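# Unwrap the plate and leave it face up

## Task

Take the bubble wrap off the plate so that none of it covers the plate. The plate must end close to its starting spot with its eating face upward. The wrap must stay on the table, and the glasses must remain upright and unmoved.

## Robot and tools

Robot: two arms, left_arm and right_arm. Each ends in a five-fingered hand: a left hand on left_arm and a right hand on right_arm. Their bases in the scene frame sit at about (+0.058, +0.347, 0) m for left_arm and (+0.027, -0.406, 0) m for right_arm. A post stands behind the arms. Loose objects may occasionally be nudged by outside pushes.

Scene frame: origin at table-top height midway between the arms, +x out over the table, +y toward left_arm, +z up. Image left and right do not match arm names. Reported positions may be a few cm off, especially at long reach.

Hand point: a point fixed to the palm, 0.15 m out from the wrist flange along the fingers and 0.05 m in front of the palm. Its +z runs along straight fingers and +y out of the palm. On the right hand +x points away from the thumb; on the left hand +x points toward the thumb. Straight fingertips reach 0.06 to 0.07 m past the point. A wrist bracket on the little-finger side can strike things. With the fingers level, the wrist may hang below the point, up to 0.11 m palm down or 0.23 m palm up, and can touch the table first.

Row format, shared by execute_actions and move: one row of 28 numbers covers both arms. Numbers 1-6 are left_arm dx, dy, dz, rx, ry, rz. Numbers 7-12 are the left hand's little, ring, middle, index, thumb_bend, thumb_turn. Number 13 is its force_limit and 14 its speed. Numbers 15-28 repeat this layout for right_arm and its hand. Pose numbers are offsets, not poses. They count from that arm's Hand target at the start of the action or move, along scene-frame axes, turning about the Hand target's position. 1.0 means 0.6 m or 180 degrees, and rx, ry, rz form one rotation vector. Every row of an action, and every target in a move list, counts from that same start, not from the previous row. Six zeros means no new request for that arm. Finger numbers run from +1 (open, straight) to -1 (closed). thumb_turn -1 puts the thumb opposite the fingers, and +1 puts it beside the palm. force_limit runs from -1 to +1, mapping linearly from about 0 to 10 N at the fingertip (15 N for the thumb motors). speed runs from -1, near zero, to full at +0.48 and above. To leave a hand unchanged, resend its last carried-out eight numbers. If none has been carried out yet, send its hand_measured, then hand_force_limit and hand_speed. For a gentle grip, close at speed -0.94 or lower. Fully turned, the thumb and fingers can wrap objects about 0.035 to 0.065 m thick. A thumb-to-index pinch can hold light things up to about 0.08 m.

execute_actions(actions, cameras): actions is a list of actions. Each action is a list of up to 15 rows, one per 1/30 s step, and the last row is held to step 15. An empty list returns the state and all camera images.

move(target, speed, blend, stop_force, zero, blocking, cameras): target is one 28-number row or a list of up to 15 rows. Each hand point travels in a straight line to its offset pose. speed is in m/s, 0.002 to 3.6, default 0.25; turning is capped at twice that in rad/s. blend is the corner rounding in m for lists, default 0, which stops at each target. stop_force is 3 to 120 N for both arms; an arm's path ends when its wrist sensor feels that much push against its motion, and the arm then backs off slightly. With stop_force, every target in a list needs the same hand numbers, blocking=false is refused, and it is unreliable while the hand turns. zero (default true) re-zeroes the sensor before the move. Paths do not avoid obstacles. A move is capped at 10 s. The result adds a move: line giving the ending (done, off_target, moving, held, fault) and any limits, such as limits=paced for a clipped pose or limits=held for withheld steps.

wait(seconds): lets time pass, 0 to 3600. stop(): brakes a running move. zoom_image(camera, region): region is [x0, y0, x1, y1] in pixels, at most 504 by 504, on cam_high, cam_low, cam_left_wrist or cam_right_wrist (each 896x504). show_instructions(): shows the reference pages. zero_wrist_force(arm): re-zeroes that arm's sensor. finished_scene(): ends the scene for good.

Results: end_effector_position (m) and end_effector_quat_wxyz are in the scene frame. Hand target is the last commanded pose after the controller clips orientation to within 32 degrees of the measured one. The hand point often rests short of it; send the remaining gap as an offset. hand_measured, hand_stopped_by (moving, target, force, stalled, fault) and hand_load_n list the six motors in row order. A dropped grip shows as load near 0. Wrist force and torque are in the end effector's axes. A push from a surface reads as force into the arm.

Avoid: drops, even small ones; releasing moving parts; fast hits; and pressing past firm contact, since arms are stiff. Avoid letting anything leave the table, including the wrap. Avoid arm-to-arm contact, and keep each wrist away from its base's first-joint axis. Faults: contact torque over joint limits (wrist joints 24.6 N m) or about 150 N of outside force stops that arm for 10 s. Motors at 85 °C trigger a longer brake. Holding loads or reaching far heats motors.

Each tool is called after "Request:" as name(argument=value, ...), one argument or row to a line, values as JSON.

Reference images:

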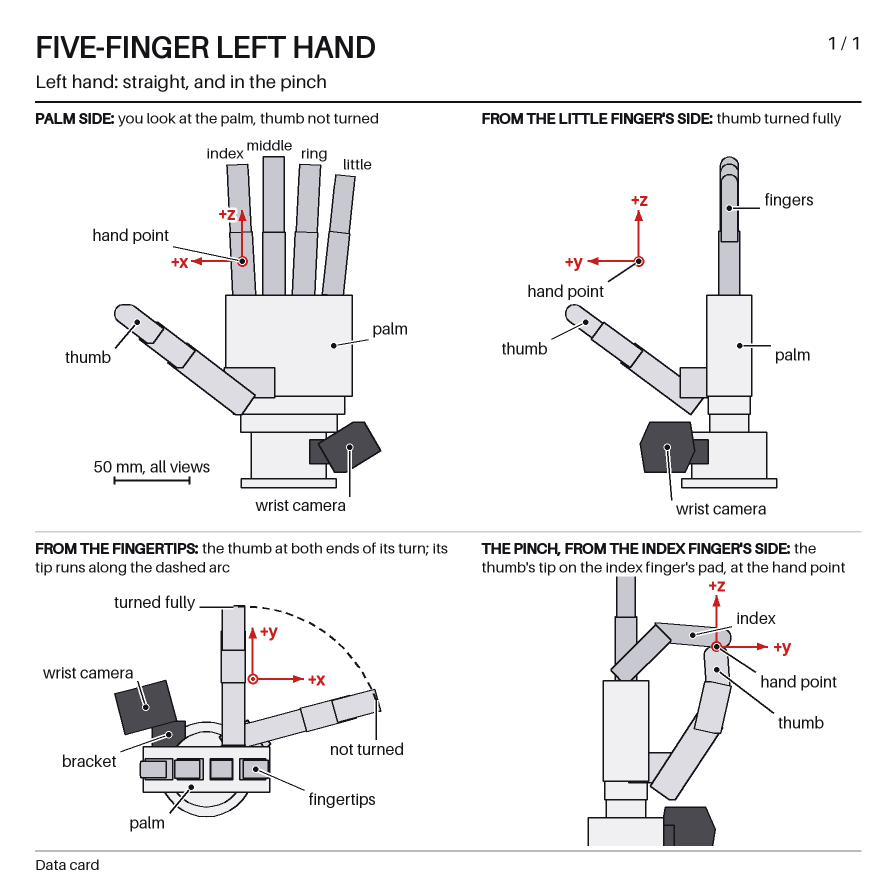

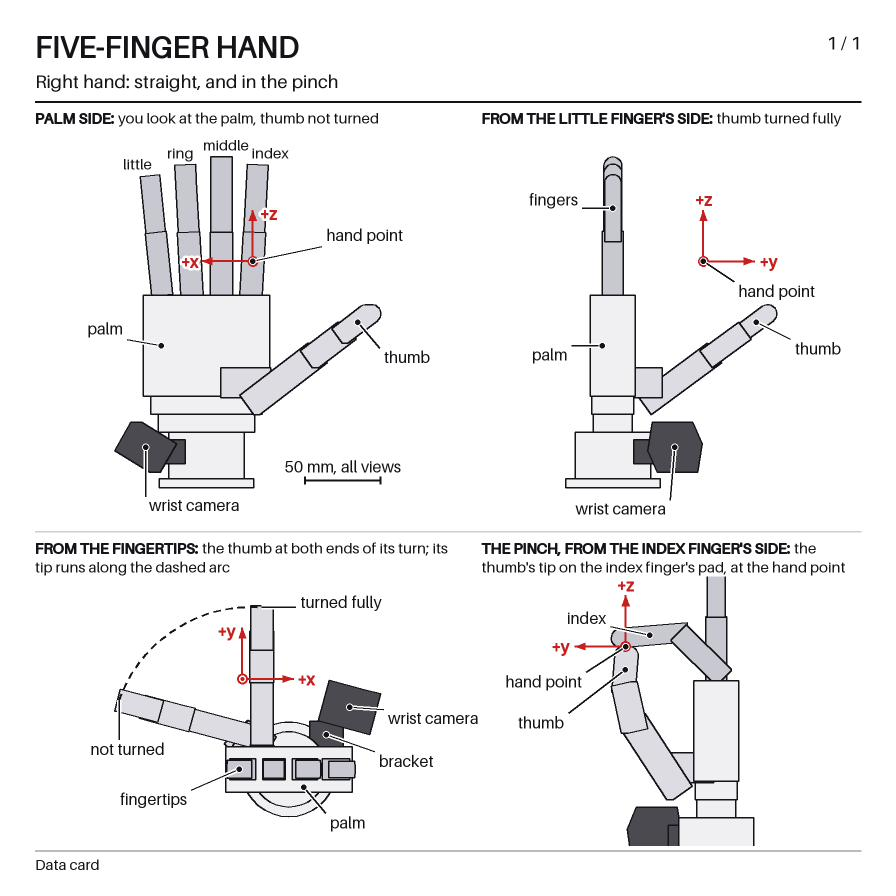

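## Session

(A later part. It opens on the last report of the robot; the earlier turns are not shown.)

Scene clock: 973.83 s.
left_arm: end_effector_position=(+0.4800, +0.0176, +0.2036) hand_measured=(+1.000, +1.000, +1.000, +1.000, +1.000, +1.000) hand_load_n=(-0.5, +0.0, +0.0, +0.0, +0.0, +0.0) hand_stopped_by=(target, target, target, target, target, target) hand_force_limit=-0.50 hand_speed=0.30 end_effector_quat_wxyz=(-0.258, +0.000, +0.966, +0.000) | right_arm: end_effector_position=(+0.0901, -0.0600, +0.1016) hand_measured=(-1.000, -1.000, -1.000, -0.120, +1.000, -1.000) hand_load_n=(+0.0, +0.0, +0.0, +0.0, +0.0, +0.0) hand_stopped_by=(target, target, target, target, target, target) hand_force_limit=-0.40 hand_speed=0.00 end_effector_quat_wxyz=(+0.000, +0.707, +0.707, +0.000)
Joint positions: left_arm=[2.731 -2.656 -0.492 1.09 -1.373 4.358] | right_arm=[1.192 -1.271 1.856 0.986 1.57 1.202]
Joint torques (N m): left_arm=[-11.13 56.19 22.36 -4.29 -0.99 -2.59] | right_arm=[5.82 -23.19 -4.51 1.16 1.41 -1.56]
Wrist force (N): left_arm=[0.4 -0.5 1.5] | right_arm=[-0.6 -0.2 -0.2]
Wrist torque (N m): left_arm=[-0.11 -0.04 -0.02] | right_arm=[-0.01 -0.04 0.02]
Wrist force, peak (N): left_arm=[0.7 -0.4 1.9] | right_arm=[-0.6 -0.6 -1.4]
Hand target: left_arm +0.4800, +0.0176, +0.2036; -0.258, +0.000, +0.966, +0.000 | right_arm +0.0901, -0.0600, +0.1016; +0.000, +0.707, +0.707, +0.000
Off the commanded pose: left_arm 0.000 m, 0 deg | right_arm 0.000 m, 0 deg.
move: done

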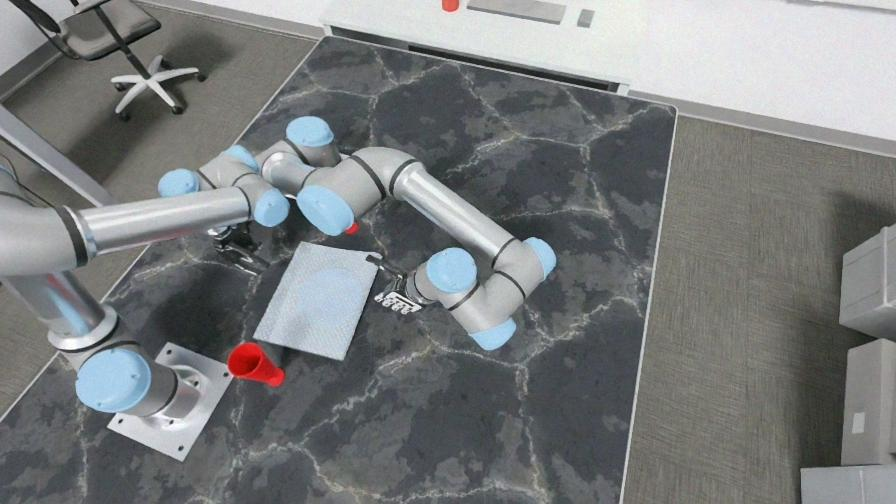

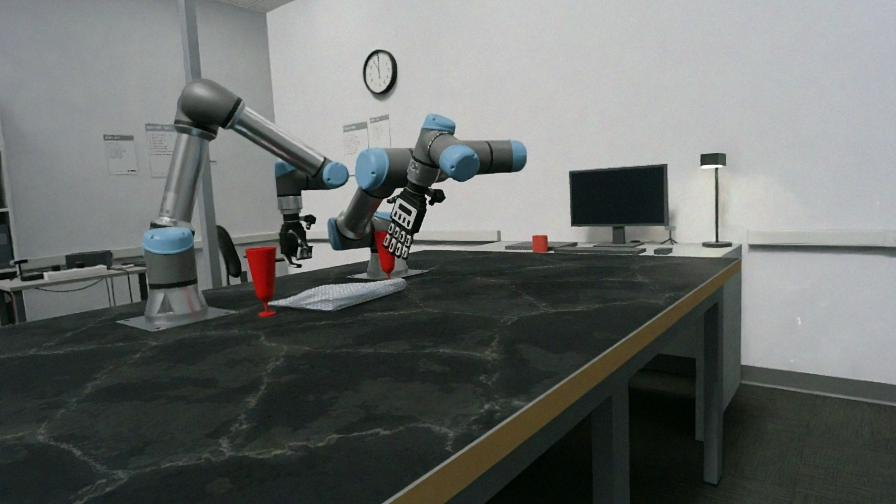

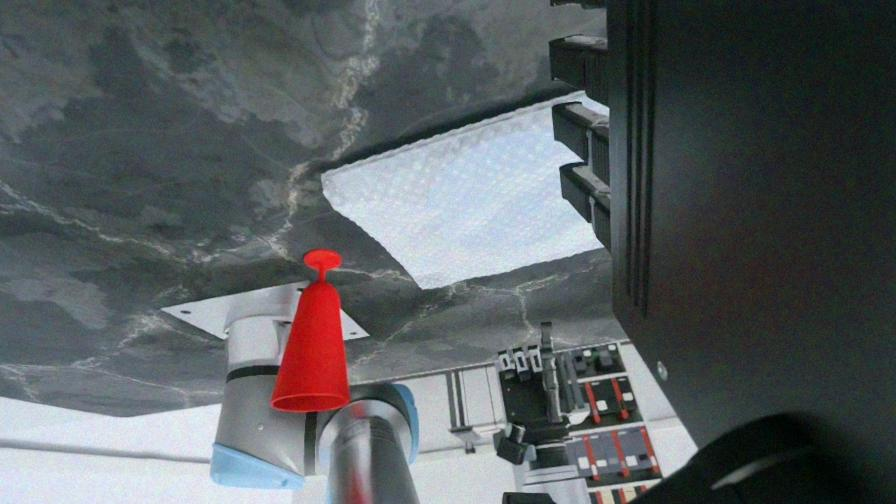

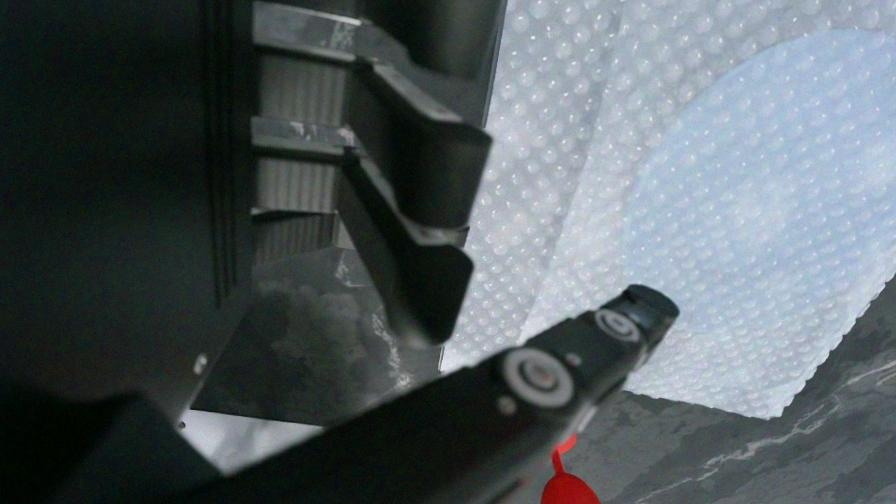

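Request:
move(
  target=[0,0,0,0,0,0,1,1,1,1,1,1,-0.5,0.3,0.01,0,-0.11,0,0,0,-1,-1,-1,-0.12,1,-1,-0.4,0],
  speed=0.1,
  cameras=["cam_right_wrist","cam_left_wrist"],
)

Request:
zoom_image(
  camera="cam_left_wrist",
  region=[420, 180, 620, 330],
)

Scene clock: 987.43 s.
left_arm: end_effector_position=(+0.4800, +0.0176, +0.2036) hand_measured=(+1.000, +1.000, +1.000, +1.000, +1.000, +1.000) hand_load_n=(-0.5, +0.0, +0.0, +0.0, +0.0, +0.0) hand_stopped_by=(target, target, target, target, target, target) hand_force_limit=-0.50 hand_speed=0.30 end_effector_quat_wxyz=(-0.258, +0.000, +0.966, +0.000) | right_arm: end_effector_position=(+0.0961, -0.0600, +0.0357) hand_measured=(-1.000, -1.000, -1.000, -0.120, +1.000, -1.000) hand_load_n=(+0.0, +0.0, +0.0, +0.0, +0.0, +0.0) hand_stopped_by=(target, target, target, target, target, target) hand_force_limit=-0.40 hand_speed=0.00 end_effector_quat_wxyz=(+0.000, +0.707, +0.707, +0.000)
Joint positions: left_arm=[2.731 -2.656 -0.492 1.09 -1.373 4.358] | right_arm=[1.176 -1.169 1.921 0.82 1.57 1.186]
Joint torques (N m): left_arm=[-10.83 56.54 22.25 -4.18 -1 -2.66] | right_arm=[-6.95 -24.95 -2.97 1.31 1.07 -1.51]
Wrist force (N): left_arm=[0.4 -0.3 1.7] | right_arm=[-0.4 -0.5 -0.2]
Wrist torque (N m): left_arm=[-0.11 -0.03 -0.02] | right_arm=[-0.06 -0.08 0.04]
Wrist force, peak (N): left_arm=[0.5 -0.5 1.9] | right_arm=[-0.6 -0.4 -1.0]
Hand target: left_arm +0.4800, +0.0176, +0.2036; -0.258, +0.000, +0.966, +0.000 | right_arm +0.0961, -0.0600, +0.0356; +0.000, +0.707, +0.707, +0.000
Off the commanded pose: left_arm 0.000 m, 0 deg | right_arm 0.000 m, 0 deg.
move: done
Images, in order (width x height): cam_left_wrist 896x504, cam_right_wrist 896x504.

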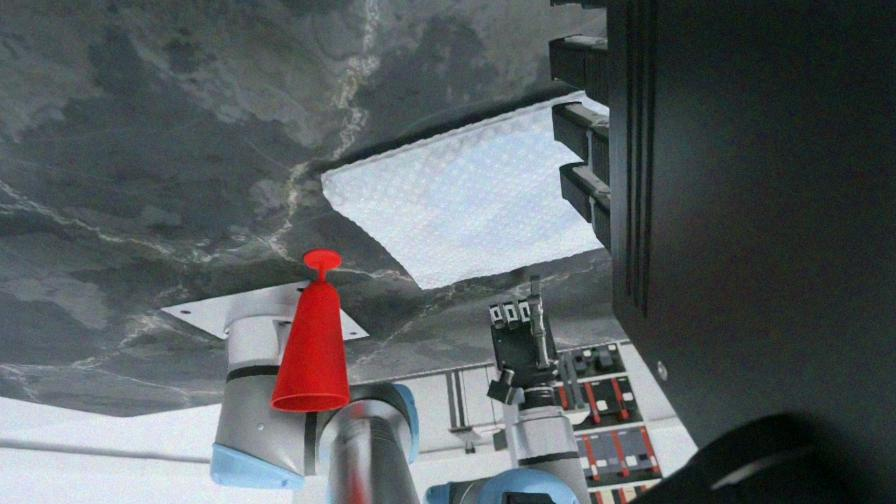

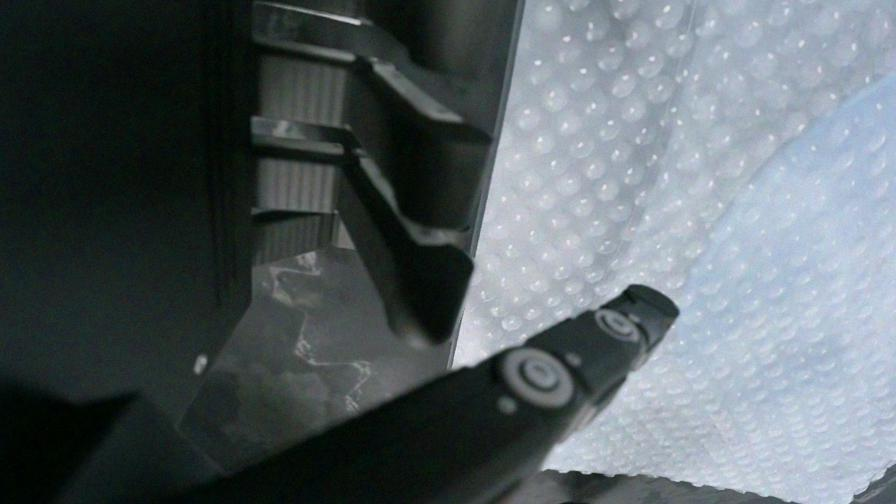

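Scaled by 2.520 from the camera's image (finer frame: 1280x720).

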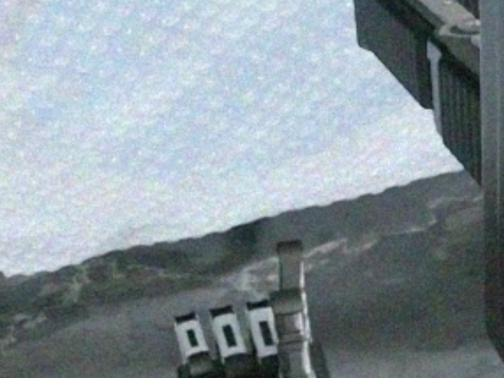

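Request:
move(
  target=[0,0,0,0,0,0,1,1,1,1,1,1,-0.5,0.3,0.04,0,0,0,0,0,-1,-1,-1,-0.12,1,-1,-0.4,0],
  speed=0.1,
)

Request:
move(
  target=[0,0,0,0,0,0,1,1,1,1,1,1,-0.5,0.3,0,0,-0.035,0,0,0,-1,-1,-1,-0.12,1,-1,-0.4,0],
  speed=0.008,
  stop_force=3,
  cameras=["cam_right_wrist","cam_left_wrist"],
)

Request:
zoom_image(
  camera="cam_right_wrist",
  region=[440, 0, 800, 300],
)

Scene clock: 1003.90 s.
left_arm: end_effector_position=(+0.4800, +0.0176, +0.2036) hand_measured=(+1.000, +1.000, +1.000, +1.000, +1.000, +1.000) hand_load_n=(+0.0, +0.0, +0.0, +0.0, +0.0, +0.0) hand_stopped_by=(target, target, target, target, target, target) hand_force_limit=-0.50 hand_speed=0.30 end_effector_quat_wxyz=(-0.258, +0.000, +0.966, +0.000) | right_arm: end_effector_position=(+0.1200, -0.0600, +0.0356) hand_measured=(-1.000, -1.000, -1.000, -0.120, +1.000, -1.000) hand_load_n=(+0.0, +0.0, +0.0, +0.0, +0.0, +0.0) hand_stopped_by=(target, target, target, target, target, target) hand_force_limit=-0.40 hand_speed=0.00 end_effector_quat_wxyz=(+0.000, +0.707, +0.707, +0.000)
Joint positions: left_arm=[2.731 -2.656 -0.492 1.09 -1.373 4.358] | right_arm=[1.114 -1.167 1.917 0.821 1.57 1.124]
Joint torques (N m): left_arm=[-11.08 57 22.08 -4.23 -0.92 -2.69] | right_arm=[-7.94 -25.57 -29.28 3.37 -1.24 -1.49]
Wrist force (N): left_arm=[0.5 -0.4 1.7] | right_arm=[-0.6 -0.3 -0.1]
Wrist torque (N m): left_arm=[-0.11 -0.05 -0.01] | right_arm=[-0.04 -0.03 0.05]
Wrist force, peak (N): left_arm=[0.7 -0.2 1.8] | right_arm=[-0.4 -1.0 -0.6]
Hand target: left_arm +0.4800, +0.0176, +0.2036; -0.258, +0.000, +0.966, +0.000 | right_arm +0.1201, -0.0600, +0.0356; +0.000, +0.707, +0.707, +0.000
Off the commanded pose: left_arm 0.000 m, 0 deg | right_arm 0.000 m, 0 deg.
move: done

Scene clock: 1007.47 s.
left_arm: end_effector_position=(+0.4800, +0.0176, +0.2036) hand_measured=(+1.000, +1.000, +1.000, +1.000, +1.000, +1.000) hand_load_n=(+0.0, +0.0, +0.0, +0.0, +0.0, +0.0) hand_stopped_by=(target, target, target, target, target, target) hand_force_limit=-0.50 hand_speed=0.30 end_effector_quat_wxyz=(-0.258, +0.000, +0.966, +0.000) | right_arm: end_effector_position=(+0.1201, -0.0600, +0.0181) hand_measured=(-1.000, -1.000, -1.000, -0.120, +1.000, -1.000) hand_load_n=(+0.5, +0.0, +0.0, -3.0, +0.0, +0.0) hand_stopped_by=(target, target, target, target, target, target) hand_force_limit=-0.40 hand_speed=0.00 end_effector_quat_wxyz=(+0.000, +0.707, +0.707, +0.000)
Joint positions: left_arm=[2.731 -2.656 -0.492 1.09 -1.373 4.358] | right_arm=[1.114 -1.136 1.93 0.778 1.57 1.124]
Joint torques (N m): left_arm=[-10.97 56.34 21.71 -4.23 -0.95 -2.68] | right_arm=[-7.09 -40.66 -28.69 2.68 -1.24 -1.44]
Wrist force (N): left_arm=[0.3 -0.2 1.6] | right_arm=[-0.7 -0.9 -3.6]
Wrist torque (N m): left_arm=[-0.08 -0.03 -0.03] | right_arm=[0.03 0.01 0.04]
Wrist force, peak (N): left_arm=[0.6 -0.3 1.9] | right_arm=[-1.1 -1.1 -4.2]
Hand target: left_arm +0.4800, +0.0176, +0.2036; -0.258, +0.000, +0.966, +0.000 | right_arm +0.1201, -0.0600, +0.0181; +0.000, +0.707, +0.707, +0.000 (not the last commanded pose)
Off the commanded pose: left_arm 0.000 m, 0 deg | right_arm 0.004 m, 0 deg.
move: contact (right_arm)
Images, in order (width x height): cam_left_wrist 896x504, cam_right_wrist 896x504.

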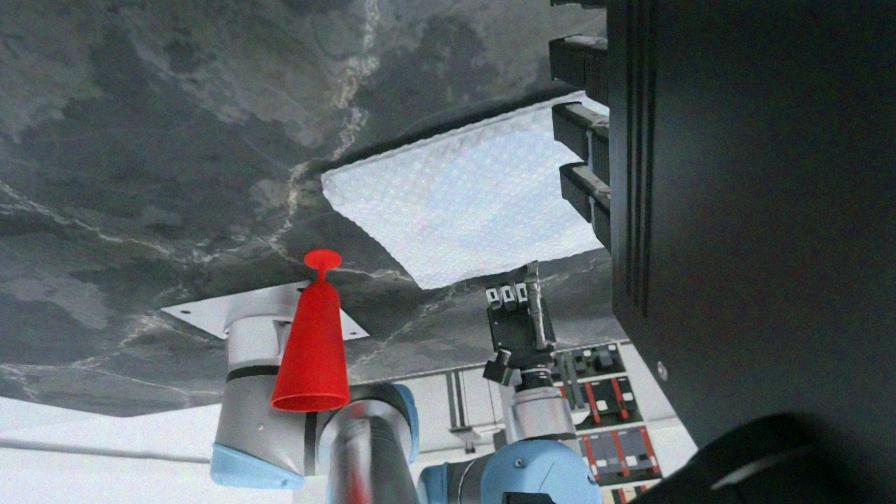

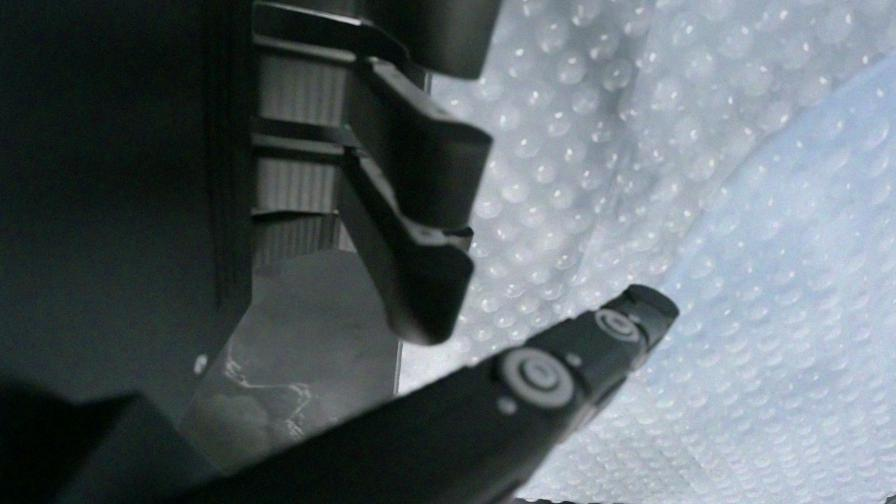

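Scaled by 1.400 from the camera's image (finer frame: 1280x720).

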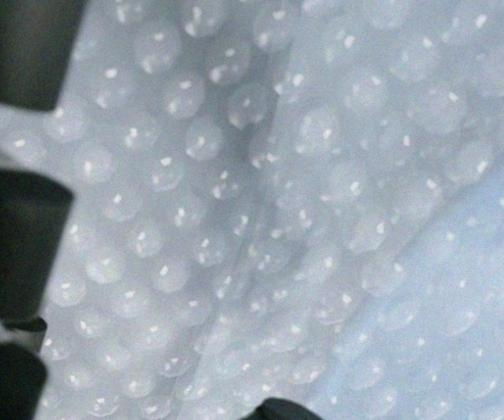

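Request:
move(
  target=[0,0,0,0,0,0,1,1,1,1,1,1,-0.5,0.3,0,0,0.003,0,0,0,-1,-1,-1,-0.12,1,-1,-0.4,0],
  speed=0.02,
)

Request:
move(
  target=[0,0,0,0,0,0,1,1,1,1,1,1,-0.5,0.3,0.045,0,0,0,0,0,-1,-1,-1,-0.12,1,-1,-0.4,0],
  speed=0.01,
  stop_force=3,
  cameras=["cam_right_wrist","cam_left_wrist"],
)

Request:
zoom_image(
  camera="cam_right_wrist",
  region=[440, 0, 800, 300],
)

Scene clock: 1018.50 s.
left_arm: end_effector_position=(+0.4800, +0.0176, +0.2036) hand_measured=(+1.000, +1.000, +1.000, +1.000, +1.000, +1.000) hand_load_n=(+0.0, +0.0, +0.0, +0.0, +0.0, +0.0) hand_stopped_by=(target, target, target, target, target, target) hand_force_limit=-0.50 hand_speed=0.30 end_effector_quat_wxyz=(-0.258, +0.000, +0.966, +0.000) | right_arm: end_effector_position=(+0.1201, -0.0600, +0.0198) hand_measured=(-1.000, -1.000, -1.000, -0.120, +1.000, -1.000) hand_load_n=(+0.0, +0.0, +0.5, +0.0, +0.0, +0.0) hand_stopped_by=(target, target, target, target, target, target) hand_force_limit=-0.40 hand_speed=0.00 end_effector_quat_wxyz=(+0.000, +0.707, +0.707, +0.000)
Joint positions: left_arm=[2.731 -2.656 -0.492 1.09 -1.373 4.358] | right_arm=[1.114 -1.139 1.928 0.782 1.57 1.124]
Joint torques (N m): left_arm=[-10.23 57.27 21.82 -4.27 -0.94 -2.75] | right_arm=[-6.2 -40.68 -28.47 3.15 -1.2 -1.31]
Wrist force (N): left_arm=[0.3 -0.5 1.8] | right_arm=[-0.5 -0.7 -0.4]
Wrist torque (N m): left_arm=[-0.14 -0.02 -0.03] | right_arm=[-0.08 -0.05 0.04]
Wrist force, peak (N): left_arm=[0.5 -0.5 1.9] | right_arm=[-1.1 -1.1 -3.9]
Hand target: left_arm +0.4800, +0.0176, +0.2036; -0.258, +0.000, +0.966, +0.000 | right_arm +0.1201, -0.0600, +0.0199; +0.000, +0.707, +0.707, +0.000
Off the commanded pose: left_arm 0.000 m, 0 deg | right_arm 0.000 m, 0 deg.
move: done

Scene clock: 1020.07 s.
left_arm: end_effector_position=(+0.4800, +0.0176, +0.2036) hand_measured=(+1.000, +1.000, +1.000, +1.000, +1.000, +1.000) hand_load_n=(+0.0, +0.0, +0.0, +0.0, +0.0, +0.0) hand_stopped_by=(target, target, target, target, target, target) hand_force_limit=-0.50 hand_speed=0.30 end_effector_quat_wxyz=(-0.258, +0.000, +0.966, +0.000) | right_arm: end_effector_position=(+0.1245, -0.0600, +0.0199) hand_measured=(-1.000, -1.000, -1.000, -0.120, +1.000, -1.000) hand_load_n=(+0.0, +0.0, +0.0, +0.0, -0.5, +0.0) hand_stopped_by=(target, target, target, target, target, target) hand_force_limit=-0.40 hand_speed=0.00 end_effector_quat_wxyz=(+0.000, +0.707, +0.707, +0.000)
Joint positions: left_arm=[2.731 -2.656 -0.492 1.09 -1.373 4.358] | right_arm=[1.103 -1.138 1.927 0.783 1.57 1.113]
Joint torques (N m): left_arm=[-10.55 56.96 21.54 -4.26 -1.02 -2.72] | right_arm=[7.07 -40.92 -1.24 1.61 -0.12 1.92]
Wrist force (N): left_arm=[0.4 -0.4 1.7] | right_arm=[-0.5 -0.2 -0.5]
Wrist torque (N m): left_arm=[-0.12 -0.02 -0.02] | right_arm=[-0.01 -0.06 -0.11]
Wrist force, peak (N): left_arm=[0.2 -0.3 2.0] | right_arm=[-0.7 -0.8 -0.8]
Hand target: left_arm +0.4800, +0.0176, +0.2036; -0.258, +0.000, +0.966, +0.000 | right_arm +0.1245, -0.0600, +0.0199; +0.000, +0.707, +0.707, +0.000 (not the last commanded pose)
Off the commanded pose: left_arm 0.000 m, 0 deg | right_arm 0.023 m, 0 deg.
move: held (right_arm; a check stopped the path); limits=held
pose unreachable (right arm): on one or more control steps of this call, first in action 0 (counted from 0), this arm could not follow its commanded pose, so it was not sent that pose on those steps. It may still have moved: this result reports where it is.
cause: moving toward the commanded pose would bring a part of the arm too close to another arm (a part of this arm just beyond joint 4 (wrist 1) and a part of the left arm just beyond its joint 2 (shoulder lift), 5 mm apart when this arm was first held).
Images, in order (width x height): cam_left_wrist 896x504, cam_right_wrist 896x504.

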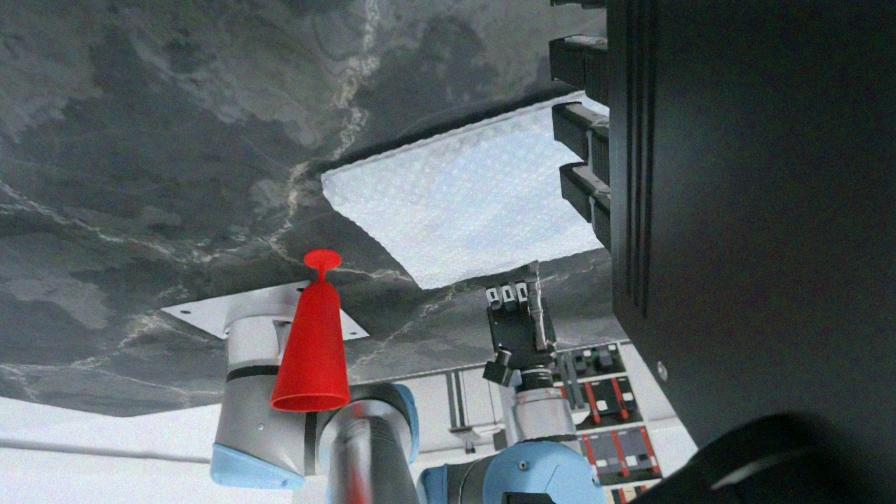

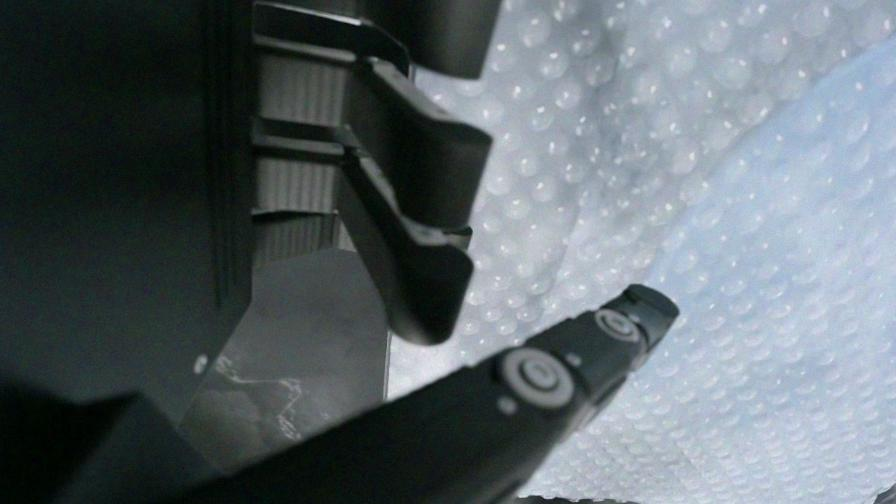

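Scaled by 1.400 from the camera's image (finer frame: 1280x720).

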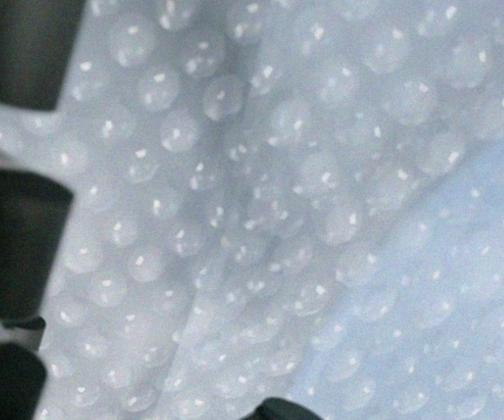

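Request:
move(
  target=[-0.03,0.45,0.25,0,0,0,1,1,1,1,1,1,-0.5,0.3,0,0,0,0,0,0,-1,-1,-1,-0.12,1,-1,-0.4,0],
  cameras=["cam_high","cam_left_wrist"],
)

Scene clock: 1029.20 s.
left_arm: end_effector_position=(+0.4620, +0.2875, +0.3535) hand_measured=(+1.000, +1.000, +1.000, +1.000, +1.000, +1.000) hand_load_n=(+0.0, +0.0, +0.0, +0.0, +0.0, +0.0) hand_stopped_by=(target, target, target, target, target, target) hand_force_limit=-0.50 hand_speed=0.30 end_effector_quat_wxyz=(-0.258, +0.000, +0.966, +0.000) end_effector_velocity=(+0.000, +0.001, +0.001) end_effector_angular_velocity=(+0.000, +0.000, -0.003) | right_arm: end_effector_position=(+0.1245, -0.0600, +0.0199) hand_measured=(-1.000, -1.000, -1.000, -0.120, +1.000, -1.000) hand_load_n=(+0.5, +0.0, +0.0, +0.0, +0.0, +0.0) hand_stopped_by=(target, target, target, target, target, target) hand_force_limit=-0.40 hand_speed=0.00 end_effector_quat_wxyz=(+0.000, +0.707, +0.707, +0.000)
Joint positions: left_arm=[3.159 -2.189 -0.963 1.058 -1.582 4.733] | right_arm=[1.103 -1.138 1.927 0.783 1.57 1.113]
Joint velocities: left_arm=[0.002 0.002 -0.001 -0.001 -0.002 0.005] | right_arm=[within noise]
Joint torques (N m): left_arm=[14.27 54.45 21.11 -5.2 -1.41 2.71] | right_arm=[8.31 -40.9 -0.44 1.75 0.05 1.93]
Wrist force (N): left_arm=[0.3 0.0 1.6] | right_arm=[-0.6 -0.5 -0.2]
Wrist torque (N m): left_arm=[-0.08 -0.02 -0.11] | right_arm=[-0.08 -0.04 -0.12]
Wrist force, peak (N): left_arm=[0.0 -1.3 2.4] | right_arm=[-0.9 -0.5 -0.9]
Hand target: left_arm +0.4620, +0.2876, +0.3536; -0.258, +0.000, +0.966, +0.000 | right_arm +0.1245, -0.0600, +0.0199; +0.000, +0.707, +0.707, +0.000
Off the commanded pose: left_arm 0.000 m, 0 deg | right_arm 0.000 m, 0 deg.
move: done

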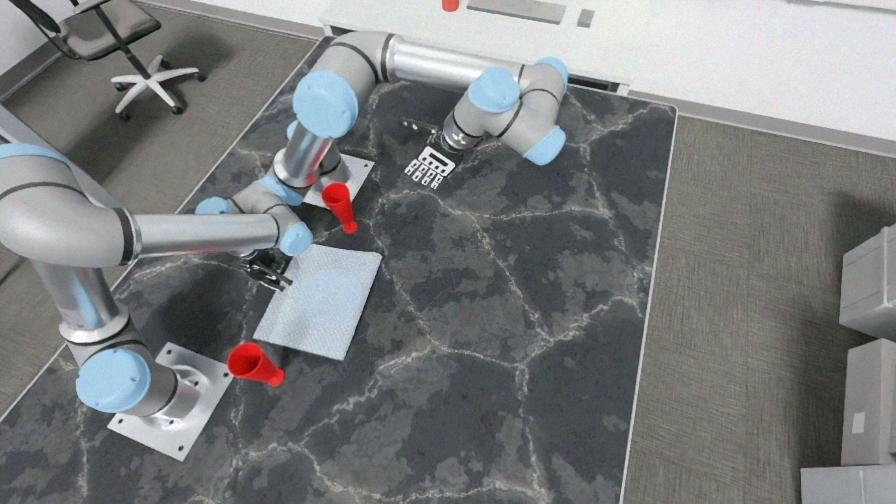

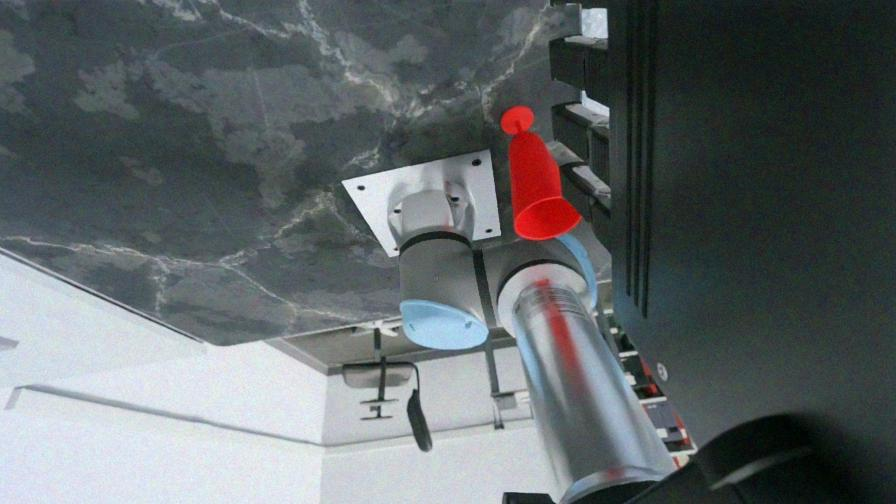

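Request:
zoom_image(
  camera="cam_high",
  region=[230, 220, 400, 380],
)

Request:
move(
  target=[0,0,0,0,0,0,1,1,1,1,1,1,-0.5,0.3,0.045,0,0,0,0,0,-1,-1,-1,-0.12,1,-1,-0.4,0],
  speed=0.01,
  stop_force=3,
  cameras=["cam_right_wrist","cam_low"],
)

Request:
zoom_image(
  camera="cam_right_wrist",
  region=[440, 0, 800, 300],
)

Scaled by 2.965 from the camera's image (finer frame: 1280x720).

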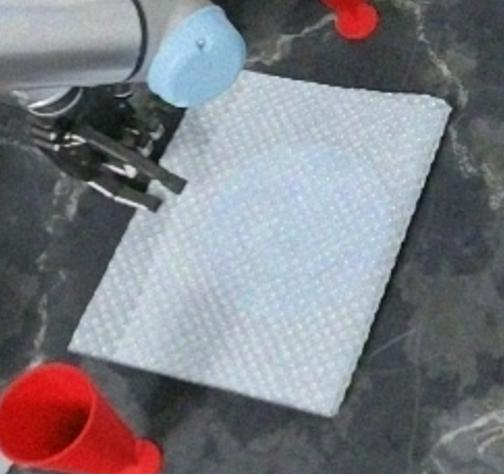

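Scene clock: 1040.00 s.
left_arm: end_effector_position=(+0.4620, +0.2876, +0.3536) hand_measured=(+1.000, +1.000, +1.000, +1.000, +1.000, +1.000) hand_load_n=(+0.0, -0.5, +0.0, +0.0, +0.0, +0.0) hand_stopped_by=(target, target, target, target, target, target) hand_force_limit=-0.50 hand_speed=0.30 end_effector_quat_wxyz=(-0.258, +0.000, +0.966, +0.000) | right_arm: end_effector_position=(+0.1515, -0.0600, +0.0199) hand_measured=(-1.000, -1.000, -1.000, -0.120, +1.000, -1.000) hand_load_n=(+0.5, +0.5, +0.0, -0.5, +0.0, +0.0) hand_stopped_by=(target, target, target, target, target, target) hand_force_limit=-0.40 hand_speed=0.00 end_effector_quat_wxyz=(+0.000, +0.707, +0.707, +0.000)
Joint positions: left_arm=[3.159 -2.189 -0.962 1.058 -1.582 4.734] | right_arm=[1.036 -1.132 1.916 0.787 1.57 1.046]
Joint torques (N m): left_arm=[13.69 52.72 23.53 -4.93 -1.47 2.6] | right_arm=[-6.55 -27.75 -28.62 3.25 -0.08 -1.42]
Wrist force (N): left_arm=[0.4 -0.1 1.7] | right_arm=[-0.4 -0.7 -1.1]
Wrist torque (N m): left_arm=[-0.10 -0.03 -0.09] | right_arm=[-0.03 -0.05 0.03]
Wrist force, peak (N): left_arm=[0.5 0.0 1.9] | right_arm=[-0.8 -1.0 -1.4]
Hand target: left_arm +0.4620, +0.2876, +0.3536; -0.258, +0.000, +0.966, +0.000 | right_arm +0.1515, -0.0600, +0.0199; +0.000, +0.707, +0.707, +0.000
Off the commanded pose: left_arm 0.000 m, 0 deg | right_arm 0.000 m, 0 deg.
move: done
Images, in order (width x height): cam_low 896x504, cam_right_wrist 896x504.

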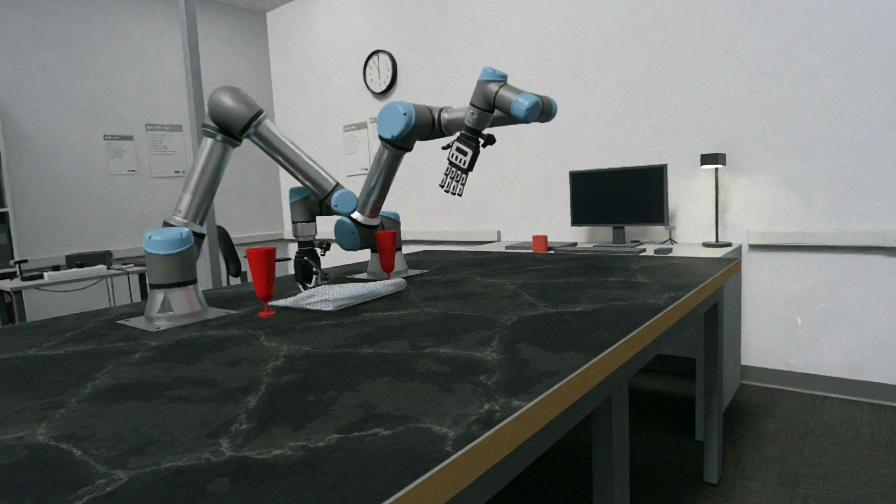

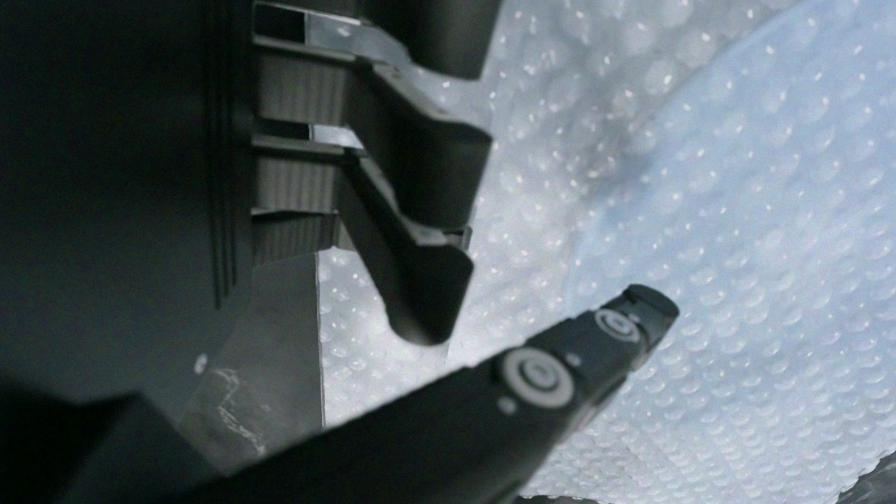

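Scaled by 1.400 from the camera's image (finer frame: 1280x720).

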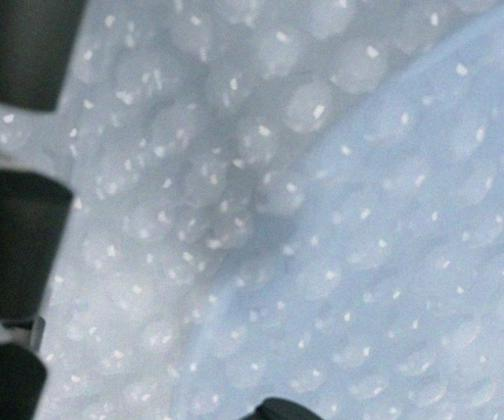

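Request:
move(
  target=[0,0,0,0,0,0,1,1,1,1,1,1,-0.5,0.3,0.01,0,0.03,0,0,0,-1,-1,-1,-0.12,1,-1,-0.4,0],
  speed=0.03,
  cameras=["cam_right_wrist","cam_low","cam_high"],
)

Request:
zoom_image(
  camera="cam_low",
  region=[240, 190, 440, 330],
)

Request:
zoom_image(
  camera="cam_high",
  region=[230, 220, 400, 380],
)

Scene clock: 1051.67 s.
left_arm: end_effector_position=(+0.4620, +0.2876, +0.3536) hand_measured=(+1.000, +1.000, +1.000, +1.000, +1.000, +1.000) hand_load_n=(+0.0, +0.0, +0.0, +0.0, +0.0, +0.0) hand_stopped_by=(target, target, target, target, target, target) hand_force_limit=-0.50 hand_speed=0.30 end_effector_quat_wxyz=(-0.258, +0.000, +0.966, +0.000) | right_arm: end_effector_position=(+0.1574, -0.0600, +0.0378) hand_measured=(-1.000, -1.000, -1.000, -0.120, +1.000, -1.000) hand_load_n=(+0.5, +0.0, +0.0, +0.0, +0.0, +0.0) hand_stopped_by=(target, target, target, target, target, target) hand_force_limit=-0.40 hand_speed=0.00 end_effector_quat_wxyz=(+0.000, +0.707, +0.707, +0.000)
Joint positions: left_arm=[3.159 -2.189 -0.962 1.058 -1.582 4.734] | right_arm=[1.022 -1.16 1.9 0.832 1.57 1.032]
Joint torques (N m): left_arm=[13.2 52.01 23.7 -4.79 -1.08 2.68] | right_arm=[-7.33 -44.85 -29.13 3.71 0.99 -1.44]
Wrist force (N): left_arm=[0.3 0.1 1.7] | right_arm=[-0.2 -0.6 -0.2]
Wrist torque (N m): left_arm=[-0.07 -0.01 -0.11] | right_arm=[-0.07 -0.10 0.05]
Wrist force, peak (N): left_arm=[0.4 0.1 1.9] | right_arm=[-0.4 -1.3 -1.3]
Hand target: left_arm +0.4620, +0.2876, +0.3536; -0.258, +0.000, +0.966, +0.000 | right_arm +0.1575, -0.0600, +0.0379; +0.000, +0.707, +0.707, +0.000
Off the commanded pose: left_arm 0.000 m, 0 deg | right_arm 0.000 m, 0 deg.
move: done
Images, in order (width x height): cam_high 896x504, cam_low 896x504, cam_right_wrist 896x504.

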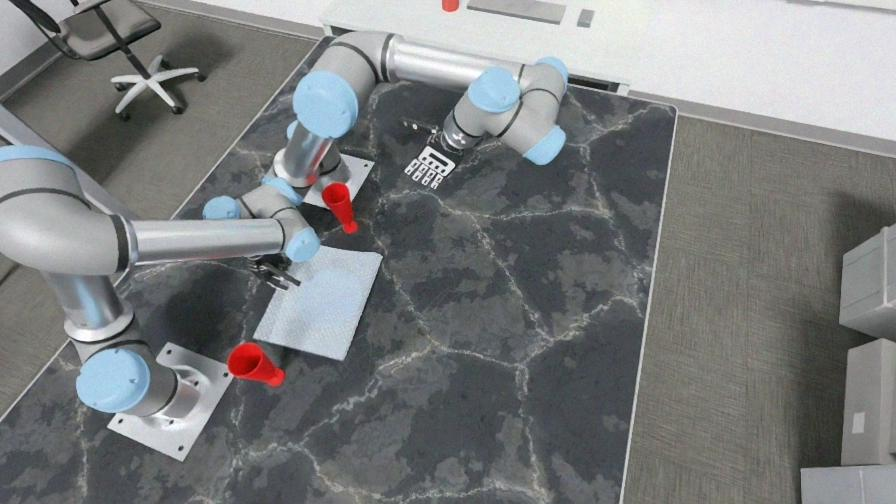

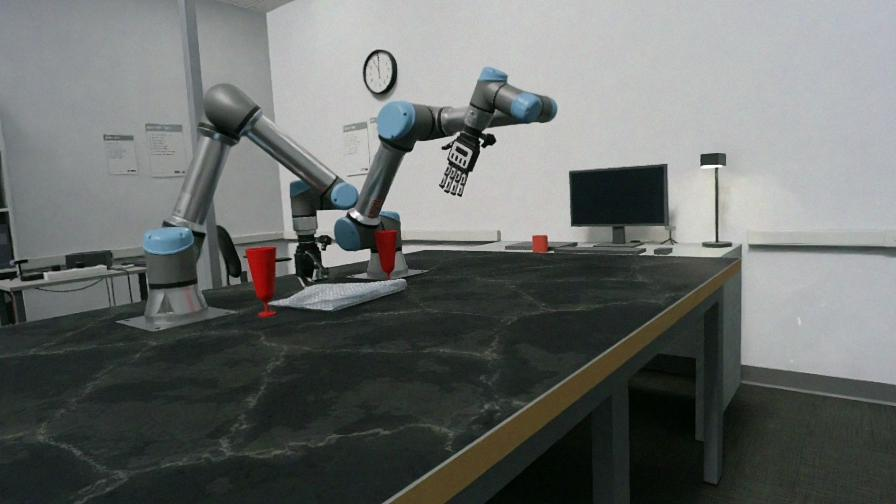

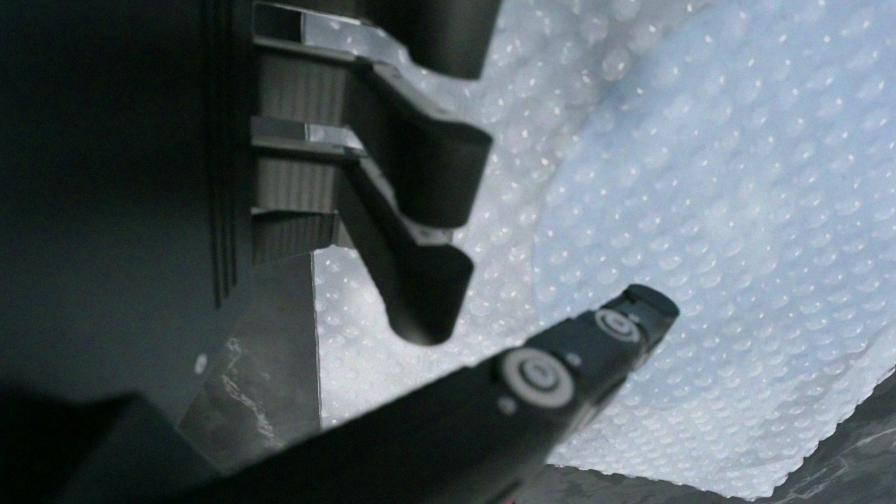

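Scaled by 2.520 from the camera's image (finer frame: 1280x720).

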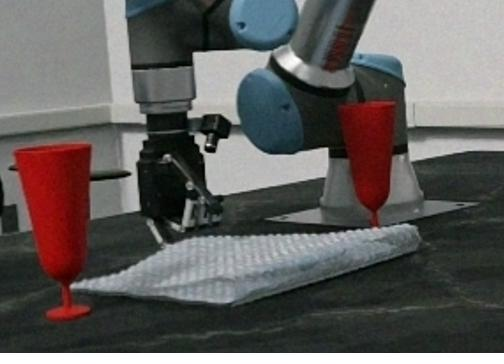

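Scaled by 2.965 from the camera's image (finer frame: 1280x720).

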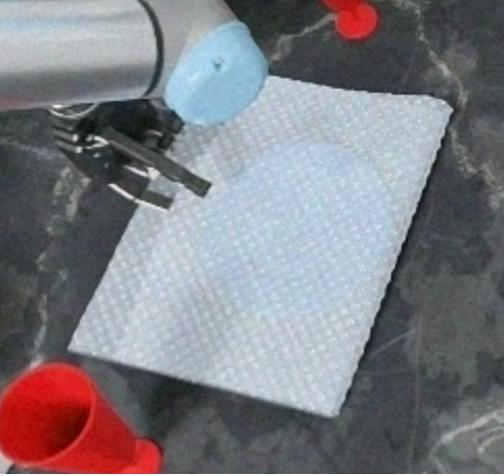

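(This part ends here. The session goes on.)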